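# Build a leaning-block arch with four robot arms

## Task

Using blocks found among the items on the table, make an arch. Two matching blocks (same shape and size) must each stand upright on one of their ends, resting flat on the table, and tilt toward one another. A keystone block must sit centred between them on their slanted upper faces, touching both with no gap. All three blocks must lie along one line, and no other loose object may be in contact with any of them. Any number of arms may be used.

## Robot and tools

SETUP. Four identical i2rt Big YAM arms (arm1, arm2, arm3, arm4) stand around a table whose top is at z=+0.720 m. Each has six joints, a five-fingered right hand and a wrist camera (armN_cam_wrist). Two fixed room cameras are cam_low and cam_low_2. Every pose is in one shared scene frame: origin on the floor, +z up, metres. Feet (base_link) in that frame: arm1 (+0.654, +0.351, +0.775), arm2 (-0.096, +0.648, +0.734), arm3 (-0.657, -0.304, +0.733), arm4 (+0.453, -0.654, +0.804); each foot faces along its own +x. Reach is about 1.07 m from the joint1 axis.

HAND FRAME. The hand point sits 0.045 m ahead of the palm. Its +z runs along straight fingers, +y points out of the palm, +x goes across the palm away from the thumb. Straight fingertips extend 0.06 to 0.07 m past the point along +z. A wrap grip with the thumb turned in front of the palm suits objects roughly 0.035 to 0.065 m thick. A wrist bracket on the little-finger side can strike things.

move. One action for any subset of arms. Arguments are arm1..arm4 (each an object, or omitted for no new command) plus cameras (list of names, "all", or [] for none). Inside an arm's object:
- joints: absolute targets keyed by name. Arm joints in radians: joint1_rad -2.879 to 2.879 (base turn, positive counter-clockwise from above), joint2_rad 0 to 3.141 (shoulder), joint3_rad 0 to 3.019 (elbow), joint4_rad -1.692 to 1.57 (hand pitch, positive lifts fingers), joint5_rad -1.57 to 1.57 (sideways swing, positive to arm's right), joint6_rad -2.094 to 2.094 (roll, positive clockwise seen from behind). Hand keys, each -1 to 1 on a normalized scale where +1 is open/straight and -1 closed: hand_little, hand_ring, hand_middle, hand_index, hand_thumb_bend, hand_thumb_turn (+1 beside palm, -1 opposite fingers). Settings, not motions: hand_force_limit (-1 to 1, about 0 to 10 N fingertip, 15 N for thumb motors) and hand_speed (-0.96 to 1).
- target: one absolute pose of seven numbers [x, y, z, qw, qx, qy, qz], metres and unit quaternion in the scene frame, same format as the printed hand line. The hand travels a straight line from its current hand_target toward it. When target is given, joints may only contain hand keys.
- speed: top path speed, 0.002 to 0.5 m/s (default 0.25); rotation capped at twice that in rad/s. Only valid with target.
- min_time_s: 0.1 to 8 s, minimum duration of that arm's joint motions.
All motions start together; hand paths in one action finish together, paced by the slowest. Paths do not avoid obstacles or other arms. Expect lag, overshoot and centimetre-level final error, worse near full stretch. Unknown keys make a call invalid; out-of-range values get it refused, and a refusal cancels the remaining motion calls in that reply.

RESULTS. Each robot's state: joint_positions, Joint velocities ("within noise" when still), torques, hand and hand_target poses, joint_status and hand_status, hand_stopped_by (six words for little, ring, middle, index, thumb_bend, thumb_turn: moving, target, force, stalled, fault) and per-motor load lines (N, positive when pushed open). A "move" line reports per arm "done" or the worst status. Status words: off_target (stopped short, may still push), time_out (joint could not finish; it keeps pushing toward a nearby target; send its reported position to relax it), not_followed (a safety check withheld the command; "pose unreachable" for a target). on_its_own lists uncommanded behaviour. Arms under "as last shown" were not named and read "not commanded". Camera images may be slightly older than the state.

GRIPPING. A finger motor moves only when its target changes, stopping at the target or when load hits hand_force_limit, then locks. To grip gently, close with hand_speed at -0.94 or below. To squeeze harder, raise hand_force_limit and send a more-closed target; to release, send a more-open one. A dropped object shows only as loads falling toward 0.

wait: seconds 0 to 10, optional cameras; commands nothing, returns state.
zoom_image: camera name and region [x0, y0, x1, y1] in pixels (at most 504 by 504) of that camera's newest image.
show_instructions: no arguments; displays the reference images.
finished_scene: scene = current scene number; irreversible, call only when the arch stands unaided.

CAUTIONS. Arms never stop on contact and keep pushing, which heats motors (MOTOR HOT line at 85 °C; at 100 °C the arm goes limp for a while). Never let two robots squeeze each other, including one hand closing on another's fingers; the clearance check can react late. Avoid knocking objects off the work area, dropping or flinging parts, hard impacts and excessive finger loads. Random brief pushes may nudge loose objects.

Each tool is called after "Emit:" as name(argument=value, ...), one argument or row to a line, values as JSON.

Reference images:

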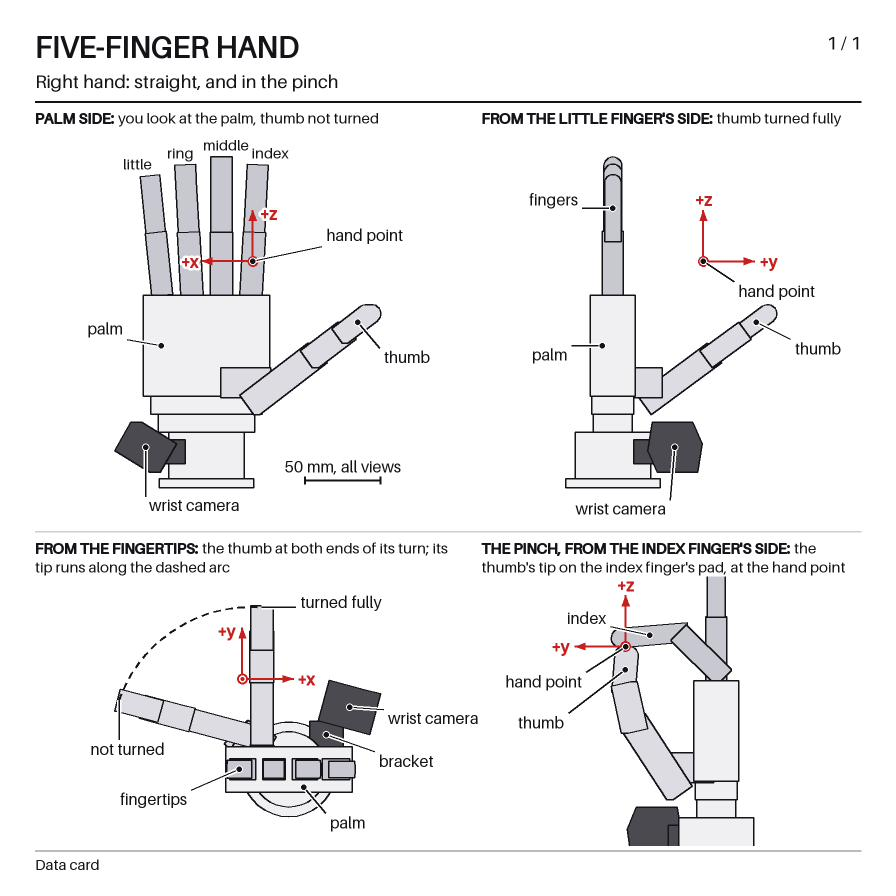

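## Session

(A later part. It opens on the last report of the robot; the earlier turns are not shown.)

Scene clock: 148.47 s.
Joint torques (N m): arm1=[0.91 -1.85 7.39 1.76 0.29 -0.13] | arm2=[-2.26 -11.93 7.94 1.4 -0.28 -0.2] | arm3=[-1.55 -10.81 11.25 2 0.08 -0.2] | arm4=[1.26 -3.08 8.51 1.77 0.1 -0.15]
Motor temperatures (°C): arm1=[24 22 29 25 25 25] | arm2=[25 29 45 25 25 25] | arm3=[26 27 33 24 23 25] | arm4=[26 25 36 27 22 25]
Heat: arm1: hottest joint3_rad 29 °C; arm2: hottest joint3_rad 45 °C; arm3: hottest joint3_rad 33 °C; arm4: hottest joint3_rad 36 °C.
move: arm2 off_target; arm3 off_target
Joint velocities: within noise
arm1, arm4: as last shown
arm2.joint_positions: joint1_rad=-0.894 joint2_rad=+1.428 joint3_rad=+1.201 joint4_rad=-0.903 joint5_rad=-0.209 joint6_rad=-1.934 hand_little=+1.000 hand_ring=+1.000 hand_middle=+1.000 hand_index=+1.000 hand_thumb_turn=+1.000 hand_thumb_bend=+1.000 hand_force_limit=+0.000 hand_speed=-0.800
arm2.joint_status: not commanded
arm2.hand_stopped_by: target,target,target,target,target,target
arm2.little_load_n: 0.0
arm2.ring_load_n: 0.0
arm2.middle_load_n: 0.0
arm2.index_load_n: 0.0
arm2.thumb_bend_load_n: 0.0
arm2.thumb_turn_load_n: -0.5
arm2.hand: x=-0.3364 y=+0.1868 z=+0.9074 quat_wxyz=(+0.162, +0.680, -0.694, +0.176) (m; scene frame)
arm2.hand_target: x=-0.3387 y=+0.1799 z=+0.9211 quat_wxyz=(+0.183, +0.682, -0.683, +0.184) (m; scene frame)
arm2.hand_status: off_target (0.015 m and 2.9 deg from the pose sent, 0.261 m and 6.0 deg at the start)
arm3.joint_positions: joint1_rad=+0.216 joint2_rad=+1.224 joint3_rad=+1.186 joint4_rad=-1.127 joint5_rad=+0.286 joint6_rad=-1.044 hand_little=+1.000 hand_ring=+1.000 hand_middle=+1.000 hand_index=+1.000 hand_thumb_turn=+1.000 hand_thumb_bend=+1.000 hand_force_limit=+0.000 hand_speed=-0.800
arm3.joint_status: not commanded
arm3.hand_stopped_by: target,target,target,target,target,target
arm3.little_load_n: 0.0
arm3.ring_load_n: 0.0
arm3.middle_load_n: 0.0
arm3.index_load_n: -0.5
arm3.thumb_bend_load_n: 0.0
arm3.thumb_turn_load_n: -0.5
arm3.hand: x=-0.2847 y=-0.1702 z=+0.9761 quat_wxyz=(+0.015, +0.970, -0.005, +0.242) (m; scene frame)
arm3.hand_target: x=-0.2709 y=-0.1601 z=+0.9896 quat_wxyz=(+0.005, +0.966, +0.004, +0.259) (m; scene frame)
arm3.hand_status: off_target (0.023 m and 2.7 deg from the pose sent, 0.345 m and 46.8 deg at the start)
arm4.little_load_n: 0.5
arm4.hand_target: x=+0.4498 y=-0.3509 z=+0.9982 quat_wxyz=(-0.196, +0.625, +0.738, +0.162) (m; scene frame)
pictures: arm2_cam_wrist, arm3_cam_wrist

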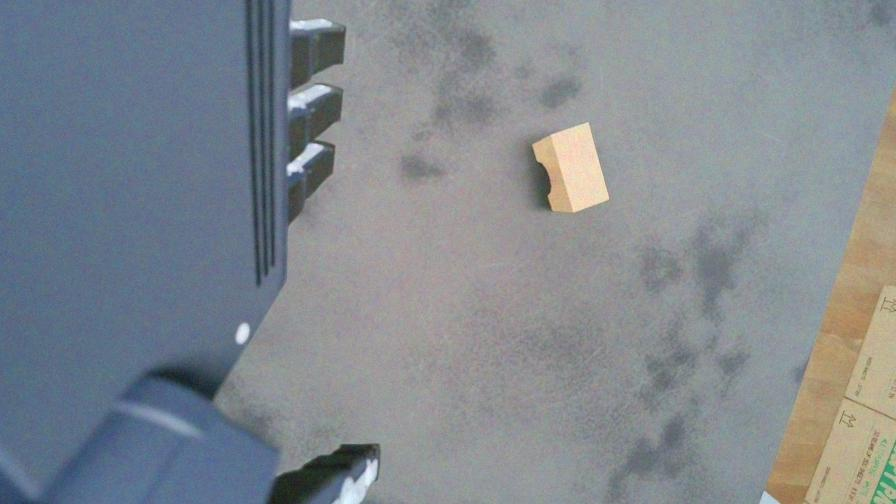

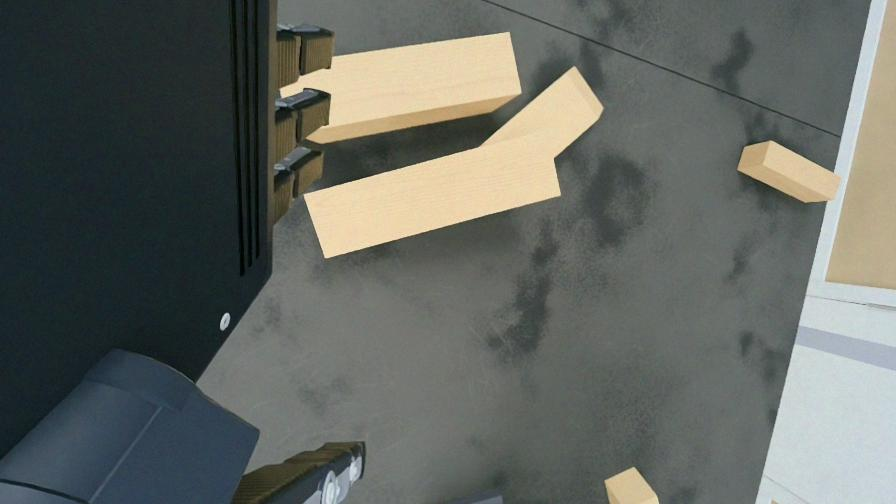

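Emit:
move(
  cameras=["all"],
)

Emit:
zoom_image(
  camera="arm3_cam_wrist",
  region=[280, 20, 620, 270],
)

Emit:
zoom_image(
  camera="cam_low",
  region=[470, 230, 570, 300],
)

Emit:
zoom_image(
  camera="cam_low",
  region=[660, 270, 730, 320],
)

Emit:
zoom_image(
  camera="arm2_cam_wrist",
  region=[500, 100, 640, 230],
)

Emit:
zoom_image(
  camera="arm3_cam_wrist",
  region=[720, 120, 860, 220],
)

Emit:
zoom_image(
  camera="cam_low",
  region=[460, 300, 530, 360],
)

Scene clock: 160.30 s.
Joint torques (N m): arm1=[0.97 -1.85 7.38 1.76 0.3 -0.12] | arm2=[-2.49 -11.81 7.88 1.65 -0.3 -0.19] | arm3=[-2.08 -10.75 11.37 2.02 0.11 -0.2] | arm4=[1.32 -3.14 8.54 1.77 0.09 -0.15]
Motor temperatures (°C): arm1=[24 22 29 25 25 25] | arm2=[25 28 43 25 25 25] | arm3=[26 27 35 24 23 25] | arm4=[26 25 36 27 22 25]
Heat: arm1: hottest joint3_rad 29 °C; arm2: hottest joint3_rad 43 °C; arm3: hottest joint3_rad 35 °C; arm4: hottest joint3_rad 36 °C.
Joint velocities: within noise
arm1.joint_positions: joint1_rad=-0.631 joint2_rad=+0.848 joint3_rad=+0.865 joint4_rad=-1.129 joint5_rad=+0.101 joint6_rad=-1.346 hand_little=+1.000 hand_ring=+1.000 hand_middle=+1.000 hand_index=+1.000 hand_thumb_turn=+1.000 hand_thumb_bend=+1.000 hand_force_limit=+0.000 hand_speed=-0.800
arm1.joint_status: not commanded
arm1.hand_stopped_by: target,target,target,target,target,target
arm1.little_load_n: 0.0
arm1.ring_load_n: 0.0
arm1.middle_load_n: 0.0
arm1.index_load_n: 0.0
arm1.thumb_bend_load_n: 0.0
arm1.thumb_turn_load_n: 0.0
arm1.hand: x=+0.4033 y=+0.4914 z=+0.9912 quat_wxyz=(+0.232, -0.246, -0.939, -0.059) (m; scene frame)
arm1.hand_target: x=+0.3987 y=+0.4963 z=+0.9989 quat_wxyz=(+0.247, -0.245, -0.935, -0.064) (m; scene frame)
arm1.hand_status: not commanded
arm2.joint_positions: joint1_rad=-0.894 joint2_rad=+1.428 joint3_rad=+1.201 joint4_rad=-0.903 joint5_rad=-0.209 joint6_rad=-1.935 hand_little=+1.000 hand_ring=+1.000 hand_middle=+1.000 hand_index=+1.000 hand_thumb_turn=+1.000 hand_thumb_bend=+1.000 hand_force_limit=+0.000 hand_speed=-0.800
arm2.joint_status: not commanded
arm2.hand_stopped_by: target,target,target,target,target,target
arm2.little_load_n: 0.0
arm2.ring_load_n: 0.0
arm2.middle_load_n: 0.0
arm2.index_load_n: 0.0
arm2.thumb_bend_load_n: 0.0
arm2.thumb_turn_load_n: 0.0
arm2.hand: x=-0.3365 y=+0.1868 z=+0.9074 quat_wxyz=(+0.162, +0.680, -0.693, +0.176) (m; scene frame)
arm2.hand_target: x=-0.3388 y=+0.1798 z=+0.9211 quat_wxyz=(+0.184, +0.683, -0.683, +0.184) (m; scene frame)
arm2.hand_status: off_target (0.015 m and 2.8 deg from the pose sent, 0.261 m and 6.0 deg at the start)
arm3.joint_positions: joint1_rad=+0.216 joint2_rad=+1.224 joint3_rad=+1.186 joint4_rad=-1.127 joint5_rad=+0.286 joint6_rad=-1.044 hand_little=+1.000 hand_ring=+1.000 hand_middle=+1.000 hand_index=+1.000 hand_thumb_turn=+1.000 hand_thumb_bend=+1.000 hand_force_limit=+0.000 hand_speed=-0.800
arm3.joint_status: not commanded
arm3.hand_stopped_by: target,target,target,target,target,target
arm3.little_load_n: 0.0
arm3.ring_load_n: 0.0
arm3.middle_load_n: 0.0
arm3.index_load_n: 0.0
arm3.thumb_bend_load_n: 0.0
arm3.thumb_turn_load_n: 0.0
arm3.hand: x=-0.2847 y=-0.1702 z=+0.9761 quat_wxyz=(+0.015, +0.970, -0.005, +0.242) (m; scene frame)
arm3.hand_target: x=-0.2709 y=-0.1601 z=+0.9896 quat_wxyz=(+0.005, +0.966, +0.004, +0.259) (m; scene frame)
arm3.hand_status: off_target (0.023 m and 2.7 deg from the pose sent, 0.345 m and 46.8 deg at the start)
arm4.joint_positions: joint1_rad=-0.072 joint2_rad=+0.807 joint3_rad=+0.789 joint4_rad=-1.054 joint5_rad=+0.028 joint6_rad=-1.501 hand_little=+1.000 hand_ring=+1.000 hand_middle=+1.000 hand_index=+1.000 hand_thumb_turn=+1.000 hand_thumb_bend=+1.000 hand_force_limit=+0.000 hand_speed=-0.800
arm4.joint_status: not commanded
arm4.hand_stopped_by: target,target,target,target,target,target
arm4.little_load_n: 0.0
arm4.ring_load_n: 0.0
arm4.middle_load_n: 0.0
arm4.index_load_n: 0.0
arm4.thumb_bend_load_n: 0.0
arm4.thumb_turn_load_n: 0.0
arm4.hand: x=+0.4472 y=-0.3575 z=+0.9936 quat_wxyz=(-0.189, +0.628, +0.739, +0.151) (m; scene frame)
arm4.hand_target: x=+0.4498 y=-0.3509 z=+0.9982 quat_wxyz=(-0.196, +0.625, +0.738, +0.162) (m; scene frame)
arm4.hand_status: not commanded
pictures: arm1_cam_wrist, arm2_cam_wrist, arm3_cam_wrist, arm4_cam_wrist, cam_low, cam_low_2

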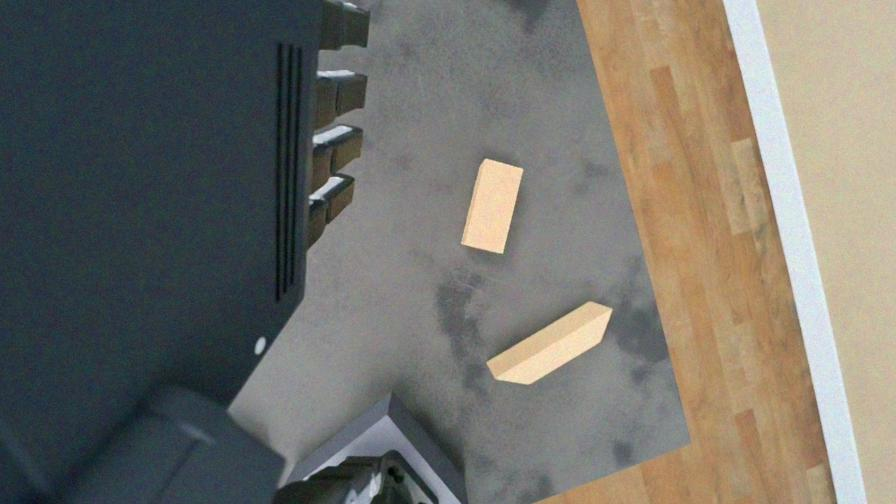

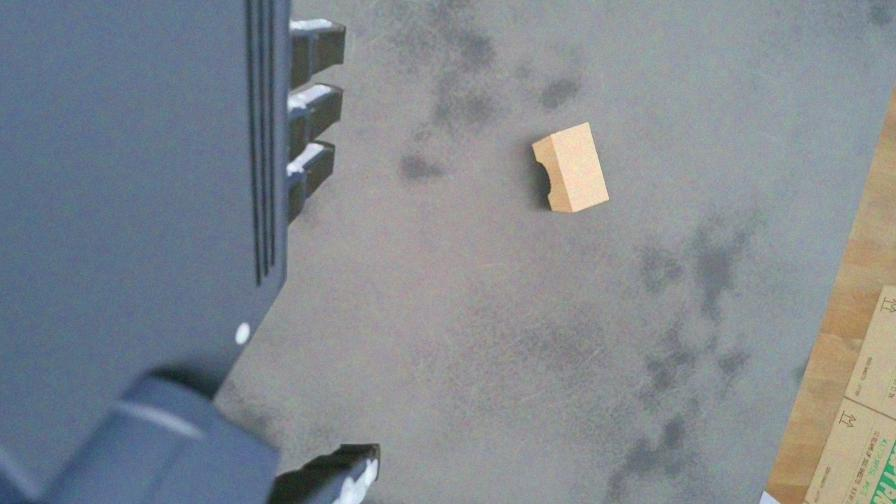

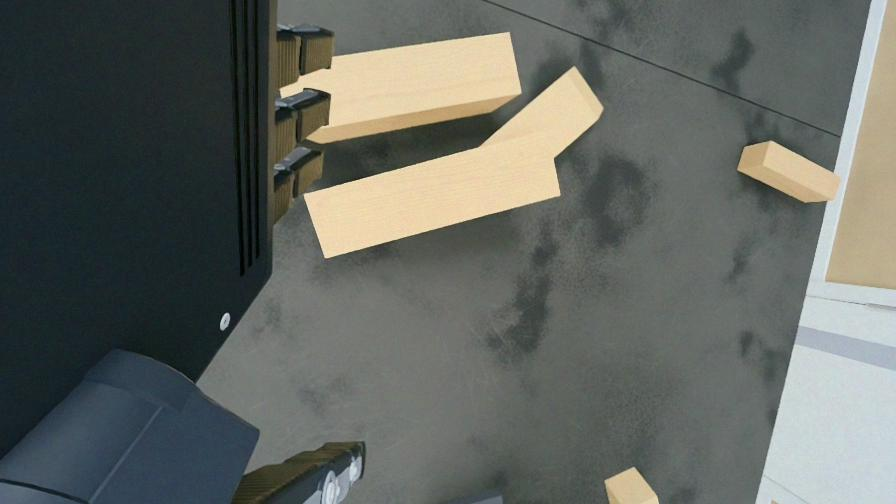

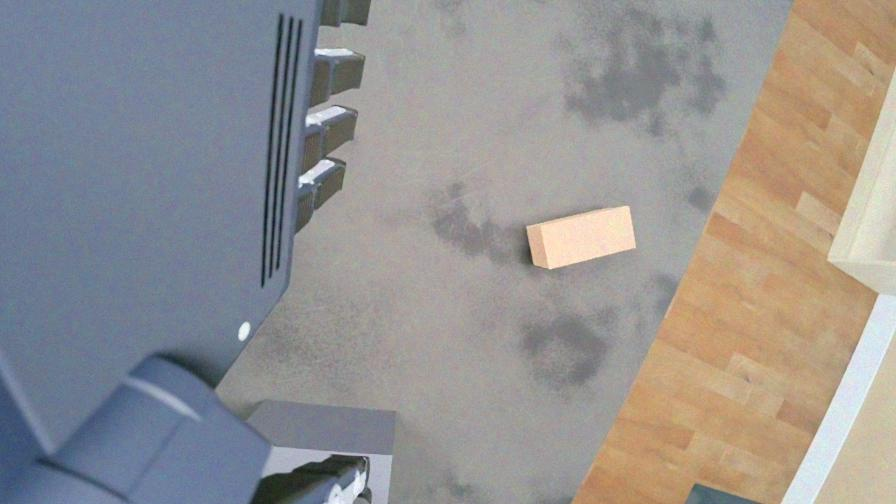

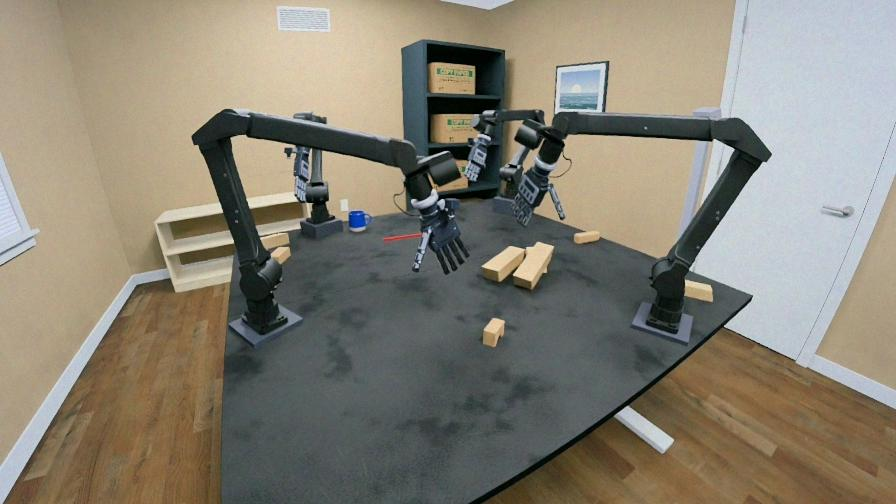

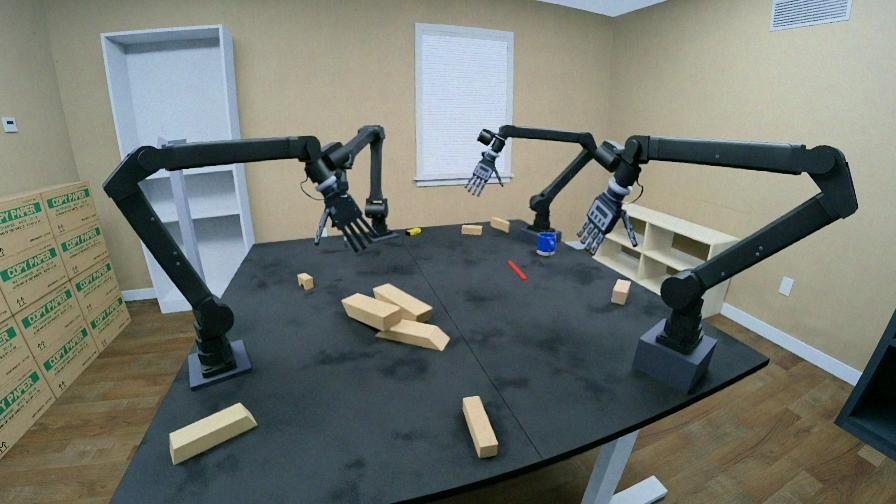

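Scaled by 1.482 from the camera's 896x504 image, which has a finer 1280x720 frame.

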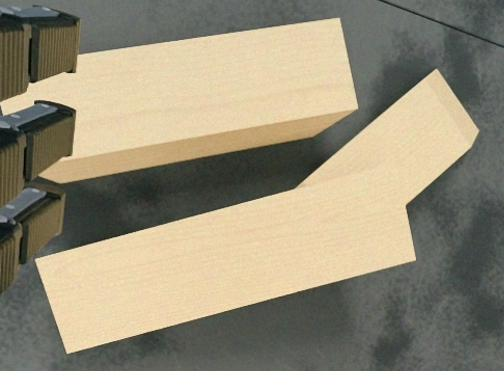

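Scaled by 5.040 from the camera's 896x504 image, which has a finer 1280x720 frame.

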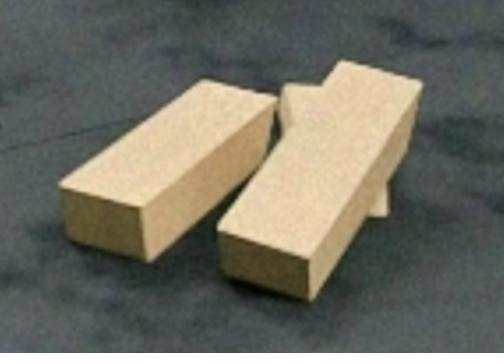

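Scaled by 7.200 from the camera's 896x504 image, which has a finer 1280x720 frame.

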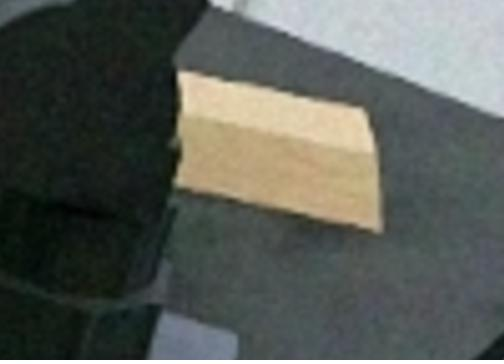

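Scaled by 3.600 from the camera's 896x504 image, which has a finer 1280x720 frame.

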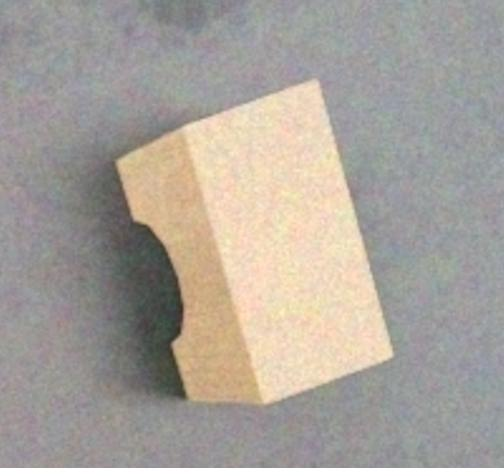

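Scaled by 3.600 from the camera's 896x504 image, which has a finer 1280x720 frame.

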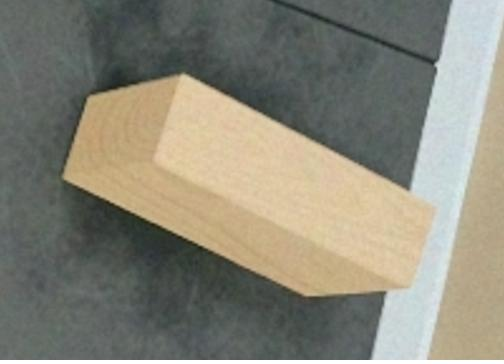

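Scaled by 7.200 from the camera's 896x504 image, which has a finer 1280x720 frame.

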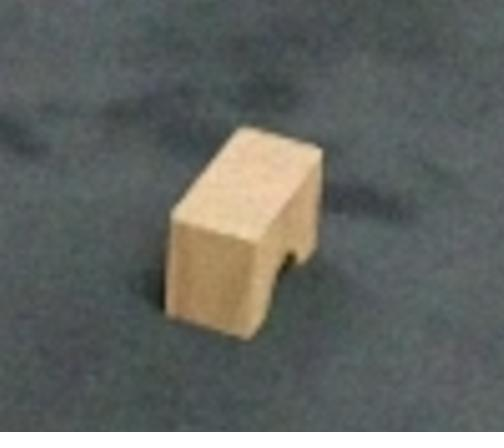

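Emit:
zoom_image(
  camera="cam_low_2",
  region=[290, 260, 330, 300],
)

Emit:
zoom_image(
  camera="cam_low_2",
  region=[440, 380, 530, 470],
)

Emit:
zoom_image(
  camera="cam_low_2",
  region=[440, 200, 560, 260],
)

Emit:
zoom_image(
  camera="cam_low",
  region=[240, 220, 310, 270],
)

Emit:
zoom_image(
  camera="cam_low",
  region=[560, 220, 620, 260],
)

Scaled by 12.600 from the camera's 896x504 image, which has a finer 1280x720 frame.

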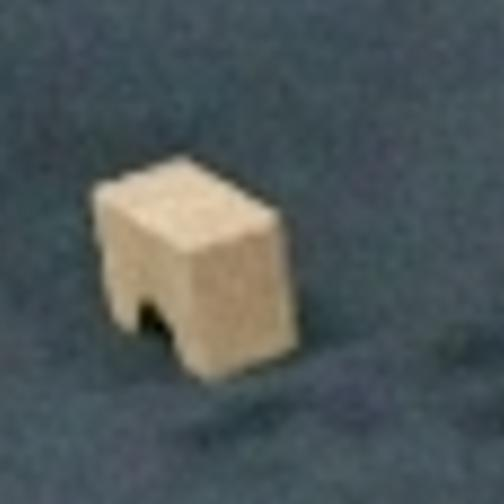

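Scaled by 5.600 from the camera's 896x504 image, which has a finer 1280x720 frame.

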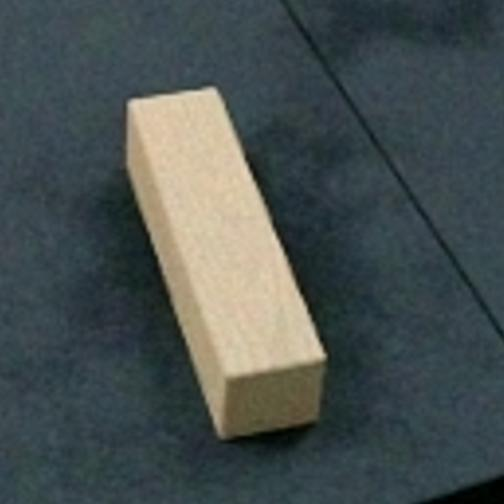

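Scaled by 4.200 from the camera's 896x504 image, which has a finer 1280x720 frame.

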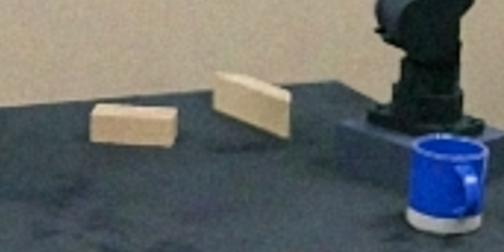

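Scaled by 7.200 from the camera's 896x504 image, which has a finer 1280x720 frame.

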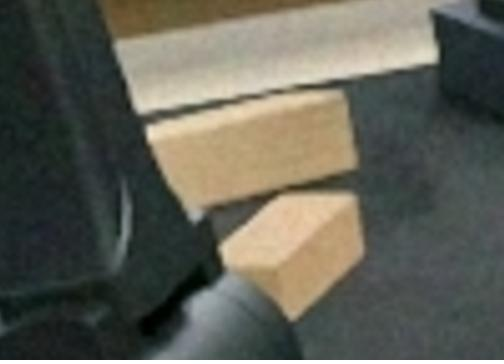

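Scaled by 8.400 from the camera's 896x504 image, which has a finer 1280x720 frame.

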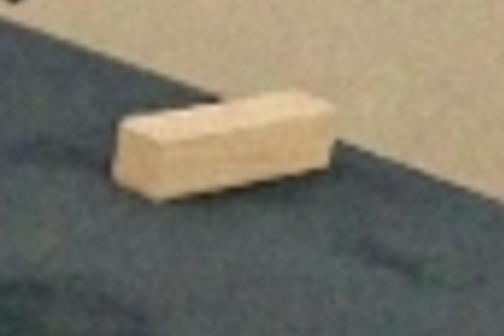

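Emit:
move(
  arm1={"target":[0.48,0.51,0.92,-0.224,0.483,0.8365,0.1295]},
  arm2={"target":[-0.34,0.26,0.95,0.183,0.683,-0.683,0.183]},
  arm3={"target":[-0.26,-0.05,0.99,0,0.966,0,0.259]},
  cameras=["arm1_cam_wrist","arm3_cam_wrist"],
)

Emit:
zoom_image(
  camera="arm1_cam_wrist",
  region=[400, 130, 700, 400],
)

Emit:
zoom_image(
  camera="arm3_cam_wrist",
  region=[330, 20, 730, 270],
)

Scene clock: 314.30 s.
Joint torques (N m): arm1=[1.38 -1.03 6.94 1.55 0.46 0.12] | arm2=[-3.14 -8.12 8.01 0.01 -0.33 -0.21] | arm3=[-1.49 -13.92 10.92 0.23 0.5 0.18] | arm4=[1.26 -3.02 8.53 1.8 0.1 -0.15]
Motor temperatures (°C): arm1=[24 22 31 25 25 25] | arm2=[25 28 36 24 25 25] | arm3=[25 28 42 24 23 25] | arm4=[26 25 38 27 22 25]
Heat: arm1: hottest joint3_rad 31 °C; arm2: hottest joint3_rad 36 °C; arm3: hottest joint3_rad 42 °C; arm4: hottest joint3_rad 38 °C.
move: arm1 off_target; arm2 done; arm3 off_target
Joint velocities: within noise
arm1.joint_positions: joint1_rad=-0.715 joint2_rad=+0.781 joint3_rad=+0.639 joint4_rad=-1.053 joint5_rad=+0.310 joint6_rad=-0.961 hand_little=+1.000 hand_ring=+1.000 hand_middle=+1.000 hand_index=+1.000 hand_thumb_turn=+1.000 hand_thumb_bend=+1.000 hand_force_limit=+0.000 hand_speed=-0.800
arm1.joint_status: not commanded
arm1.hand_stopped_by: target,target,target,target,target,target
arm1.little_load_n: 0.0
arm1.ring_load_n: 0.0
arm1.middle_load_n: 0.0
arm1.index_load_n: 0.0
arm1.thumb_bend_load_n: 0.0
arm1.thumb_turn_load_n: 0.0
arm1.hand: x=+0.4844 y=+0.5075 z=+0.9167 quat_wxyz=(+0.210, -0.473, -0.846, -0.130) (m; scene frame)
arm1.hand_target: x=+0.4806 y=+0.5100 z=+0.9207 quat_wxyz=(+0.224, -0.483, -0.836, -0.129) (m; scene frame)
arm1.hand_status: off_target (0.006 m and 2.3 deg from the pose sent, 0.106 m and 30.8 deg at the start)
arm2.joint_positions: joint1_rad=-0.983 joint2_rad=+1.226 joint3_rad=+1.102 joint4_rad=-0.977 joint5_rad=-0.250 joint6_rad=-2.020 hand_little=+1.000 hand_ring=+1.000 hand_middle=+1.000 hand_index=+1.000 hand_thumb_turn=+1.000 hand_thumb_bend=+1.000 hand_force_limit=+0.000 hand_speed=-0.800
arm2.joint_status: not commanded
arm2.hand_stopped_by: target,target,target,target,target,target
arm2.little_load_n: 0.0
arm2.ring_load_n: 0.0
arm2.middle_load_n: 0.0
arm2.index_load_n: 0.0
arm2.thumb_bend_load_n: 0.0
arm2.thumb_turn_load_n: 0.0
arm2.hand: x=-0.3409 y=+0.2557 z=+0.9468 quat_wxyz=(+0.185, +0.679, -0.686, +0.184) (m; scene frame)
arm2.hand_target: x=-0.3418 y=+0.2613 z=+0.9491 quat_wxyz=(+0.182, +0.681, -0.686, +0.183) (m; scene frame)
arm2.hand_status: done (0.005 m and 0.6 deg from the pose sent, 0.085 m and 2.8 deg at the start)
arm3.joint_positions: joint1_rad=+0.405 joint2_rad=+1.422 joint3_rad=+1.386 joint4_rad=-1.143 joint5_rad=+0.353 joint6_rad=-0.899 hand_little=+1.000 hand_ring=+1.000 hand_middle=+1.000 hand_index=+1.000 hand_thumb_turn=+1.000 hand_thumb_bend=+1.000 hand_force_limit=+0.000 hand_speed=-0.800
arm3.joint_status: not commanded
arm3.hand_stopped_by: target,target,target,target,target,target
arm3.little_load_n: 0.0
arm3.ring_load_n: 0.0
arm3.middle_load_n: 0.0
arm3.index_load_n: 0.0
arm3.thumb_bend_load_n: 0.0
arm3.thumb_turn_load_n: 0.0
arm3.hand: x=-0.2657 y=-0.0592 z=+0.9827 quat_wxyz=(+0.004, +0.966, +0.010, +0.257) (m; scene frame)
arm3.hand_target: x=-0.2612 y=-0.0496 z=+0.9890 quat_wxyz=(+0.001, +0.966, +0.002, +0.259) (m; scene frame)
arm3.hand_status: off_target (0.013 m and 1.2 deg from the pose sent, 0.123 m and 2.7 deg at the start)
arm4: as last shown
pictures: arm1_cam_wrist, arm3_cam_wrist

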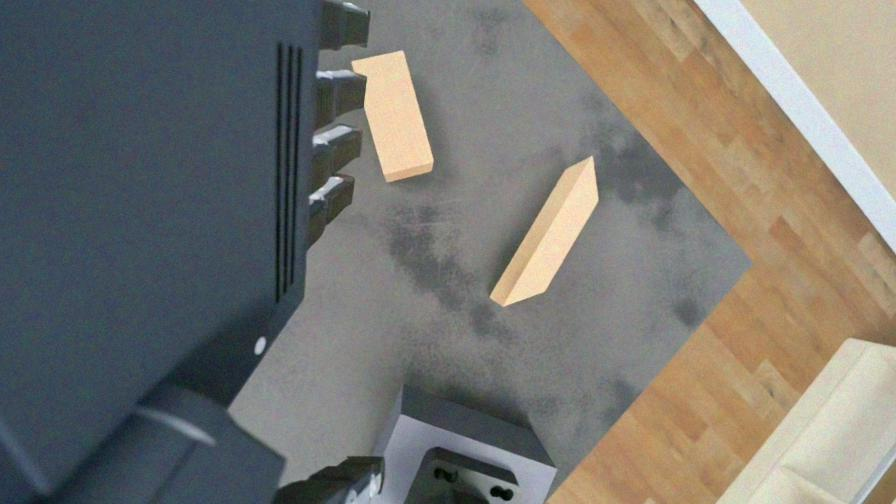

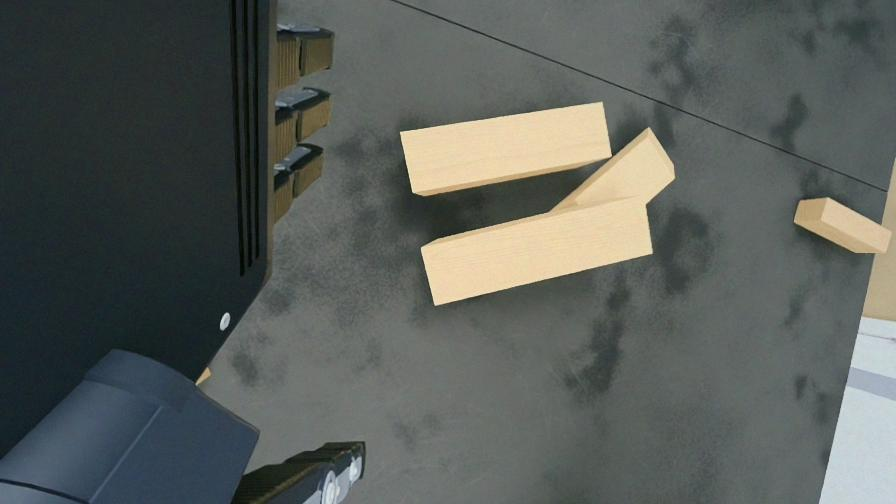

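Scaled by 1.680 from the camera's 896x504 image, which has a finer 1280x720 frame.

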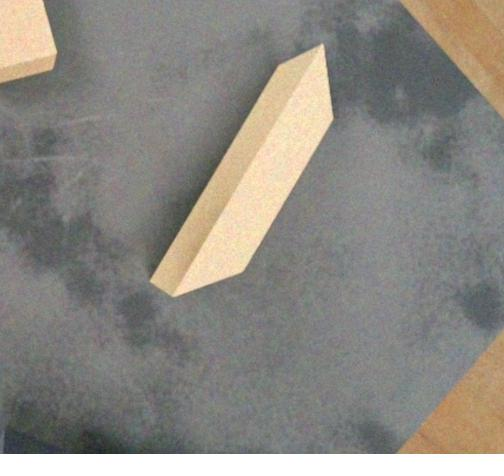

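Scaled by 1.260 from the camera's 896x504 image, which has a finer 1280x720 frame.

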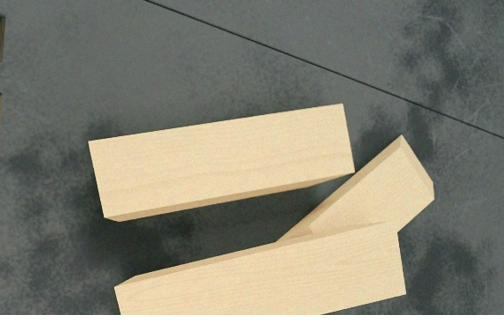

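Emit:
move(
  arm4={"target":[0.12,-0.20,0.85,-0.766,0,0.643,0]},
  cameras=["arm4_cam_wrist","cam_low_2"],
)

Emit:
zoom_image(
  camera="arm4_cam_wrist",
  region=[300, 100, 804, 400],
)

Scene clock: 389.37 s.
Joint torques (N m): arm1=[1.14 -0.97 6.93 1.54 0.47 0.17] | arm2=[-2.78 -8.18 7.97 -0.02 -0.37 -0.17] | arm3=[-1.67 -14.45 11.23 0.55 0.51 0.25] | arm4=[3.14 -13.8 3.77 2.11 -0.1 0.11]
Motor temperatures (°C): arm1=[24 22 32 25 25 25] | arm2=[25 27 34 24 25 25] | arm3=[25 28 40 24 24 25] | arm4=[26 25 38 27 22 25]
Heat: arm1: hottest joint3_rad 32 °C; arm2: hottest joint3_rad 34 °C; arm3: hottest joint3_rad 40 °C; arm4: hottest joint3_rad 38 °C.
move: arm4 off_target
Joint velocities: within noise
arm1, arm2, arm3: as last shown
arm1.little_load_n: -0.5
arm1.middle_load_n: 0.5
arm1.hand_target: x=+0.4806 y=+0.5101 z=+0.9207 quat_wxyz=(+0.224, -0.483, -0.836, -0.129) (m; scene frame)
arm2.joint_positions: joint1_rad=-0.983 joint2_rad=+1.226 joint3_rad=+1.102 joint4_rad=-0.977 joint5_rad=-0.250 joint6_rad=-2.021 hand_little=+1.000 hand_ring=+1.000 hand_middle=+1.000 hand_index=+1.000 hand_thumb_turn=+1.000 hand_thumb_bend=+1.000 hand_force_limit=+0.000 hand_speed=-0.800
arm2.hand: x=-0.3410 y=+0.2556 z=+0.9469 quat_wxyz=(+0.185, +0.680, -0.686, +0.184) (m; scene frame)
arm2.hand_target: x=-0.3418 y=+0.2612 z=+0.9491 quat_wxyz=(+0.182, +0.681, -0.685, +0.183) (m; scene frame)
arm4.joint_positions: joint1_rad=+0.017 joint2_rad=+2.082 joint3_rad=+0.701 joint4_rad=+1.559 joint5_rad=-1.222 joint6_rad=-1.392 hand_little=+1.000 hand_ring=+1.000 hand_middle=+1.000 hand_index=+1.000 hand_thumb_turn=+1.000 hand_thumb_bend=+1.000 hand_force_limit=+0.000 hand_speed=-0.800
arm4.joint_status: not commanded
arm4.hand_stopped_by: target,target,target,target,target,target
arm4.little_load_n: 0.0
arm4.ring_load_n: 0.0
arm4.middle_load_n: 0.0
arm4.index_load_n: 0.0
arm4.thumb_bend_load_n: 0.0
arm4.thumb_turn_load_n: 0.0
arm4.hand: x=+0.1257 y=-0.2017 z=+0.8455 quat_wxyz=(-0.729, +0.013, +0.684, -0.003) (m; scene frame)
arm4.hand_target: x=+0.1193 y=-0.1998 z=+0.8495 quat_wxyz=(-0.733, +0.003, +0.680, -0.003) (m; scene frame)
arm4.hand_status: off_target (0.007 m and 6.5 deg from the pose sent, 0.391 m and 103.4 deg at the start; a joint's target at an end of its range on 23 of 125 steps)
pictures: arm4_cam_wrist, cam_low_2

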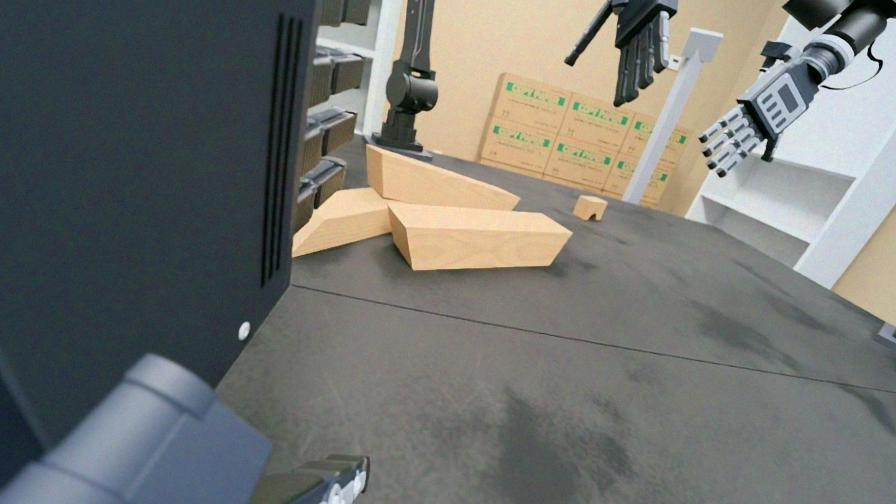

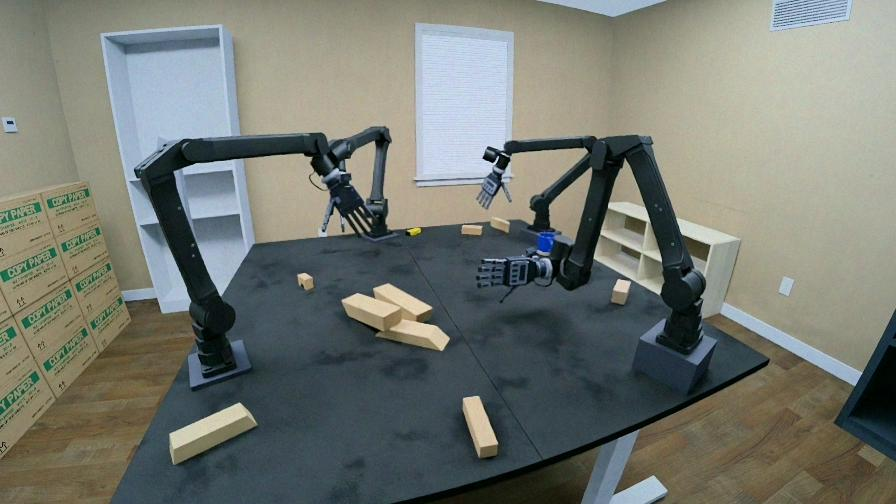

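Scaled by 1.000.

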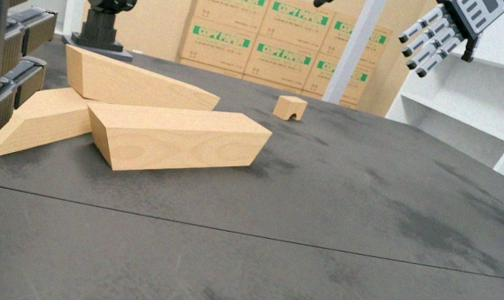

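Emit:
zoom_image(
  camera="arm4_cam_wrist",
  region=[280, 120, 620, 290],
)

Emit:
zoom_image(
  camera="cam_low_2",
  region=[330, 270, 460, 360],
)

Scaled by 1.482 from the camera's 896x504 image, which has a finer 1280x720 frame.

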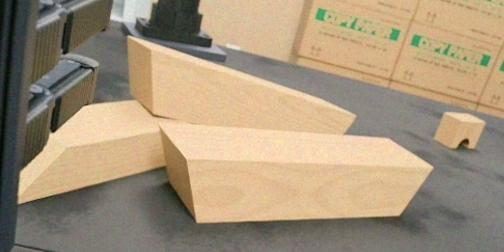

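Scaled by 3.877 from the camera's 896x504 image, which has a finer 1280x720 frame.

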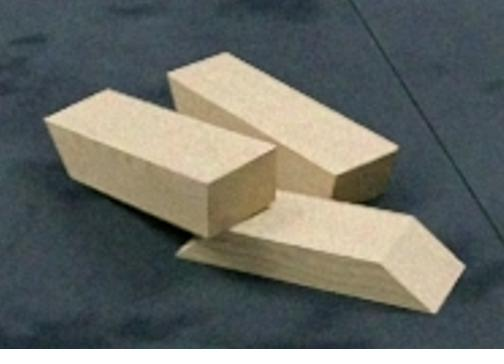

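Emit:
move(
  cameras=["arm3_cam_wrist"],
)

Emit:
zoom_image(
  camera="arm3_cam_wrist",
  region=[540, 100, 700, 220],
)

Emit:
zoom_image(
  camera="arm3_cam_wrist",
  region=[390, 90, 670, 320],
)

Scene clock: 432.33 s.
Joint torques (N m): arm1=[1.08 -0.85 6.94 1.58 0.47 0.17] | arm2=[-2.96 -7.77 7.95 -0.05 -0.34 -0.17] | arm3=[-2.02 -13.63 11.33 0.44 0.48 0.19] | arm4=[2.96 -13.74 3.78 2.14 -0.1 0.12]
Motor temperatures (°C): arm1=[24 22 32 25 25 25] | arm2=[25 26 34 24 25 25] | arm3=[25 28 40 24 24 25] | arm4=[26 27 33 27 22 25]
Heat: arm1: hottest joint3_rad 32 °C; arm2: hottest joint3_rad 34 °C; arm3: hottest joint3_rad 40 °C; arm4: hottest joint3_rad 33 °C.
Joint velocities: within noise
arm1.joint_positions: joint1_rad=-0.715 joint2_rad=+0.781 joint3_rad=+0.639 joint4_rad=-1.053 joint5_rad=+0.310 joint6_rad=-0.961 hand_little=+1.000 hand_ring=+1.000 hand_middle=+1.000 hand_index=+1.000 hand_thumb_turn=+1.000 hand_thumb_bend=+1.000 hand_force_limit=+0.000 hand_speed=-0.800
arm1.joint_status: not commanded
arm1.hand_stopped_by: target,target,target,target,target,target
arm1.little_load_n: 0.0
arm1.ring_load_n: 0.0
arm1.middle_load_n: 0.0
arm1.index_load_n: 0.0
arm1.thumb_bend_load_n: 0.0
arm1.thumb_turn_load_n: 0.0
arm1.hand: x=+0.4844 y=+0.5075 z=+0.9167 quat_wxyz=(+0.210, -0.473, -0.846, -0.130) (m; scene frame)
arm1.hand_target: x=+0.4806 y=+0.5101 z=+0.9207 quat_wxyz=(+0.224, -0.483, -0.836, -0.129) (m; scene frame)
arm1.hand_status: not commanded
arm2.joint_positions: joint1_rad=-0.983 joint2_rad=+1.226 joint3_rad=+1.102 joint4_rad=-0.977 joint5_rad=-0.250 joint6_rad=-2.021 hand_little=+1.000 hand_ring=+1.000 hand_middle=+1.000 hand_index=+1.000 hand_thumb_turn=+1.000 hand_thumb_bend=+1.000 hand_force_limit=+0.000 hand_speed=-0.800
arm2.joint_status: not commanded
arm2.hand_stopped_by: target,target,target,target,target,target
arm2.little_load_n: 0.0
arm2.ring_load_n: -0.5
arm2.middle_load_n: -0.5
arm2.index_load_n: 0.0
arm2.thumb_bend_load_n: 0.0
arm2.thumb_turn_load_n: 0.0
arm2.hand: x=-0.3410 y=+0.2556 z=+0.9469 quat_wxyz=(+0.185, +0.680, -0.686, +0.184) (m; scene frame)
arm2.hand_target: x=-0.3418 y=+0.2612 z=+0.9491 quat_wxyz=(+0.182, +0.681, -0.685, +0.183) (m; scene frame)
arm2.hand_status: not commanded
arm3.joint_positions: joint1_rad=+0.405 joint2_rad=+1.422 joint3_rad=+1.386 joint4_rad=-1.143 joint5_rad=+0.353 joint6_rad=-0.899 hand_little=+1.000 hand_ring=+1.000 hand_middle=+1.000 hand_index=+1.000 hand_thumb_turn=+1.000 hand_thumb_bend=+1.000 hand_force_limit=+0.000 hand_speed=-0.800
arm3.joint_status: not commanded
arm3.hand_stopped_by: target,target,target,target,target,target
arm3.little_load_n: 0.0
arm3.ring_load_n: 0.0
arm3.middle_load_n: 0.0
arm3.index_load_n: 0.0
arm3.thumb_bend_load_n: 0.0
arm3.thumb_turn_load_n: 0.0
arm3.hand: x=-0.2657 y=-0.0592 z=+0.9827 quat_wxyz=(+0.004, +0.966, +0.010, +0.257) (m; scene frame)
arm3.hand_target: x=-0.2612 y=-0.0496 z=+0.9890 quat_wxyz=(+0.001, +0.966, +0.002, +0.259) (m; scene frame)
arm3.hand_status: not commanded
arm4.joint_positions: joint1_rad=+0.012 joint2_rad=+2.082 joint3_rad=+0.701 joint4_rad=+1.559 joint5_rad=-1.222 joint6_rad=-1.392 hand_little=+1.000 hand_ring=+1.000 hand_middle=+1.000 hand_index=+1.000 hand_thumb_turn=+1.000 hand_thumb_bend=+1.000 hand_force_limit=+0.000 hand_speed=-0.800
arm4.joint_status: not commanded
arm4.hand_stopped_by: target,target,target,target,target,target
arm4.little_load_n: 0.0
arm4.ring_load_n: 0.0
arm4.middle_load_n: 0.0
arm4.index_load_n: 0.0
arm4.thumb_bend_load_n: 0.0
arm4.thumb_turn_load_n: 0.0
arm4.hand: x=+0.1278 y=-0.2002 z=+0.8454 quat_wxyz=(-0.729, +0.015, +0.684, -0.001) (m; scene frame)
arm4.hand_target: x=+0.1214 y=-0.1983 z=+0.8495 quat_wxyz=(-0.733, +0.005, +0.680, -0.001) (m; scene frame)
arm4.hand_status: off_target (0.009 m and 6.5 deg from the pose sent, 0.391 m and 103.4 deg at the start; a joint's target at an end of its range on 23 of 125 steps)
pictures: arm3_cam_wrist

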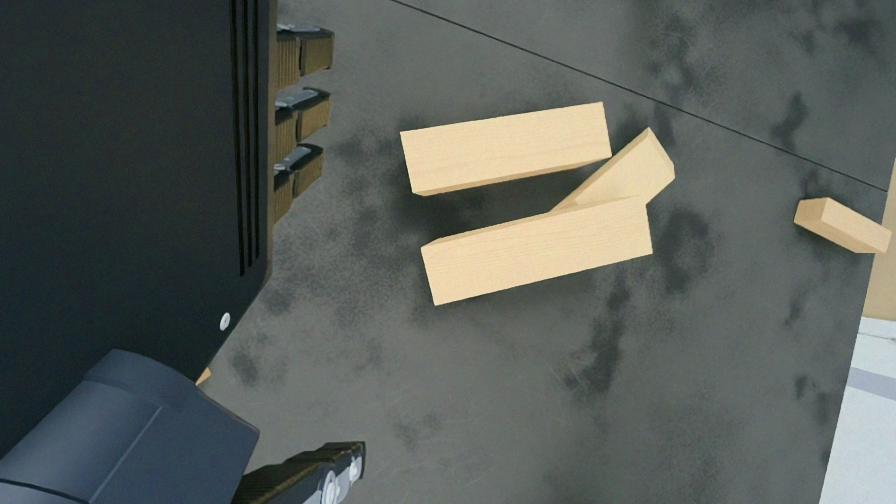

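Scaled by 3.150 from the camera's 896x504 image, which has a finer 1280x720 frame.

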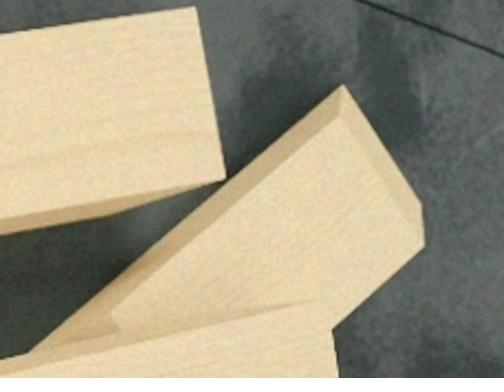

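Scaled by 1.800 from the camera's 896x504 image, which has a finer 1280x720 frame.

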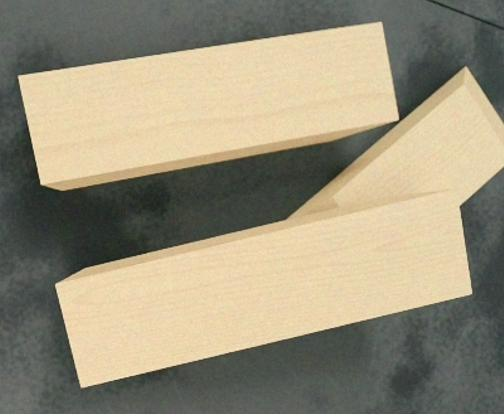

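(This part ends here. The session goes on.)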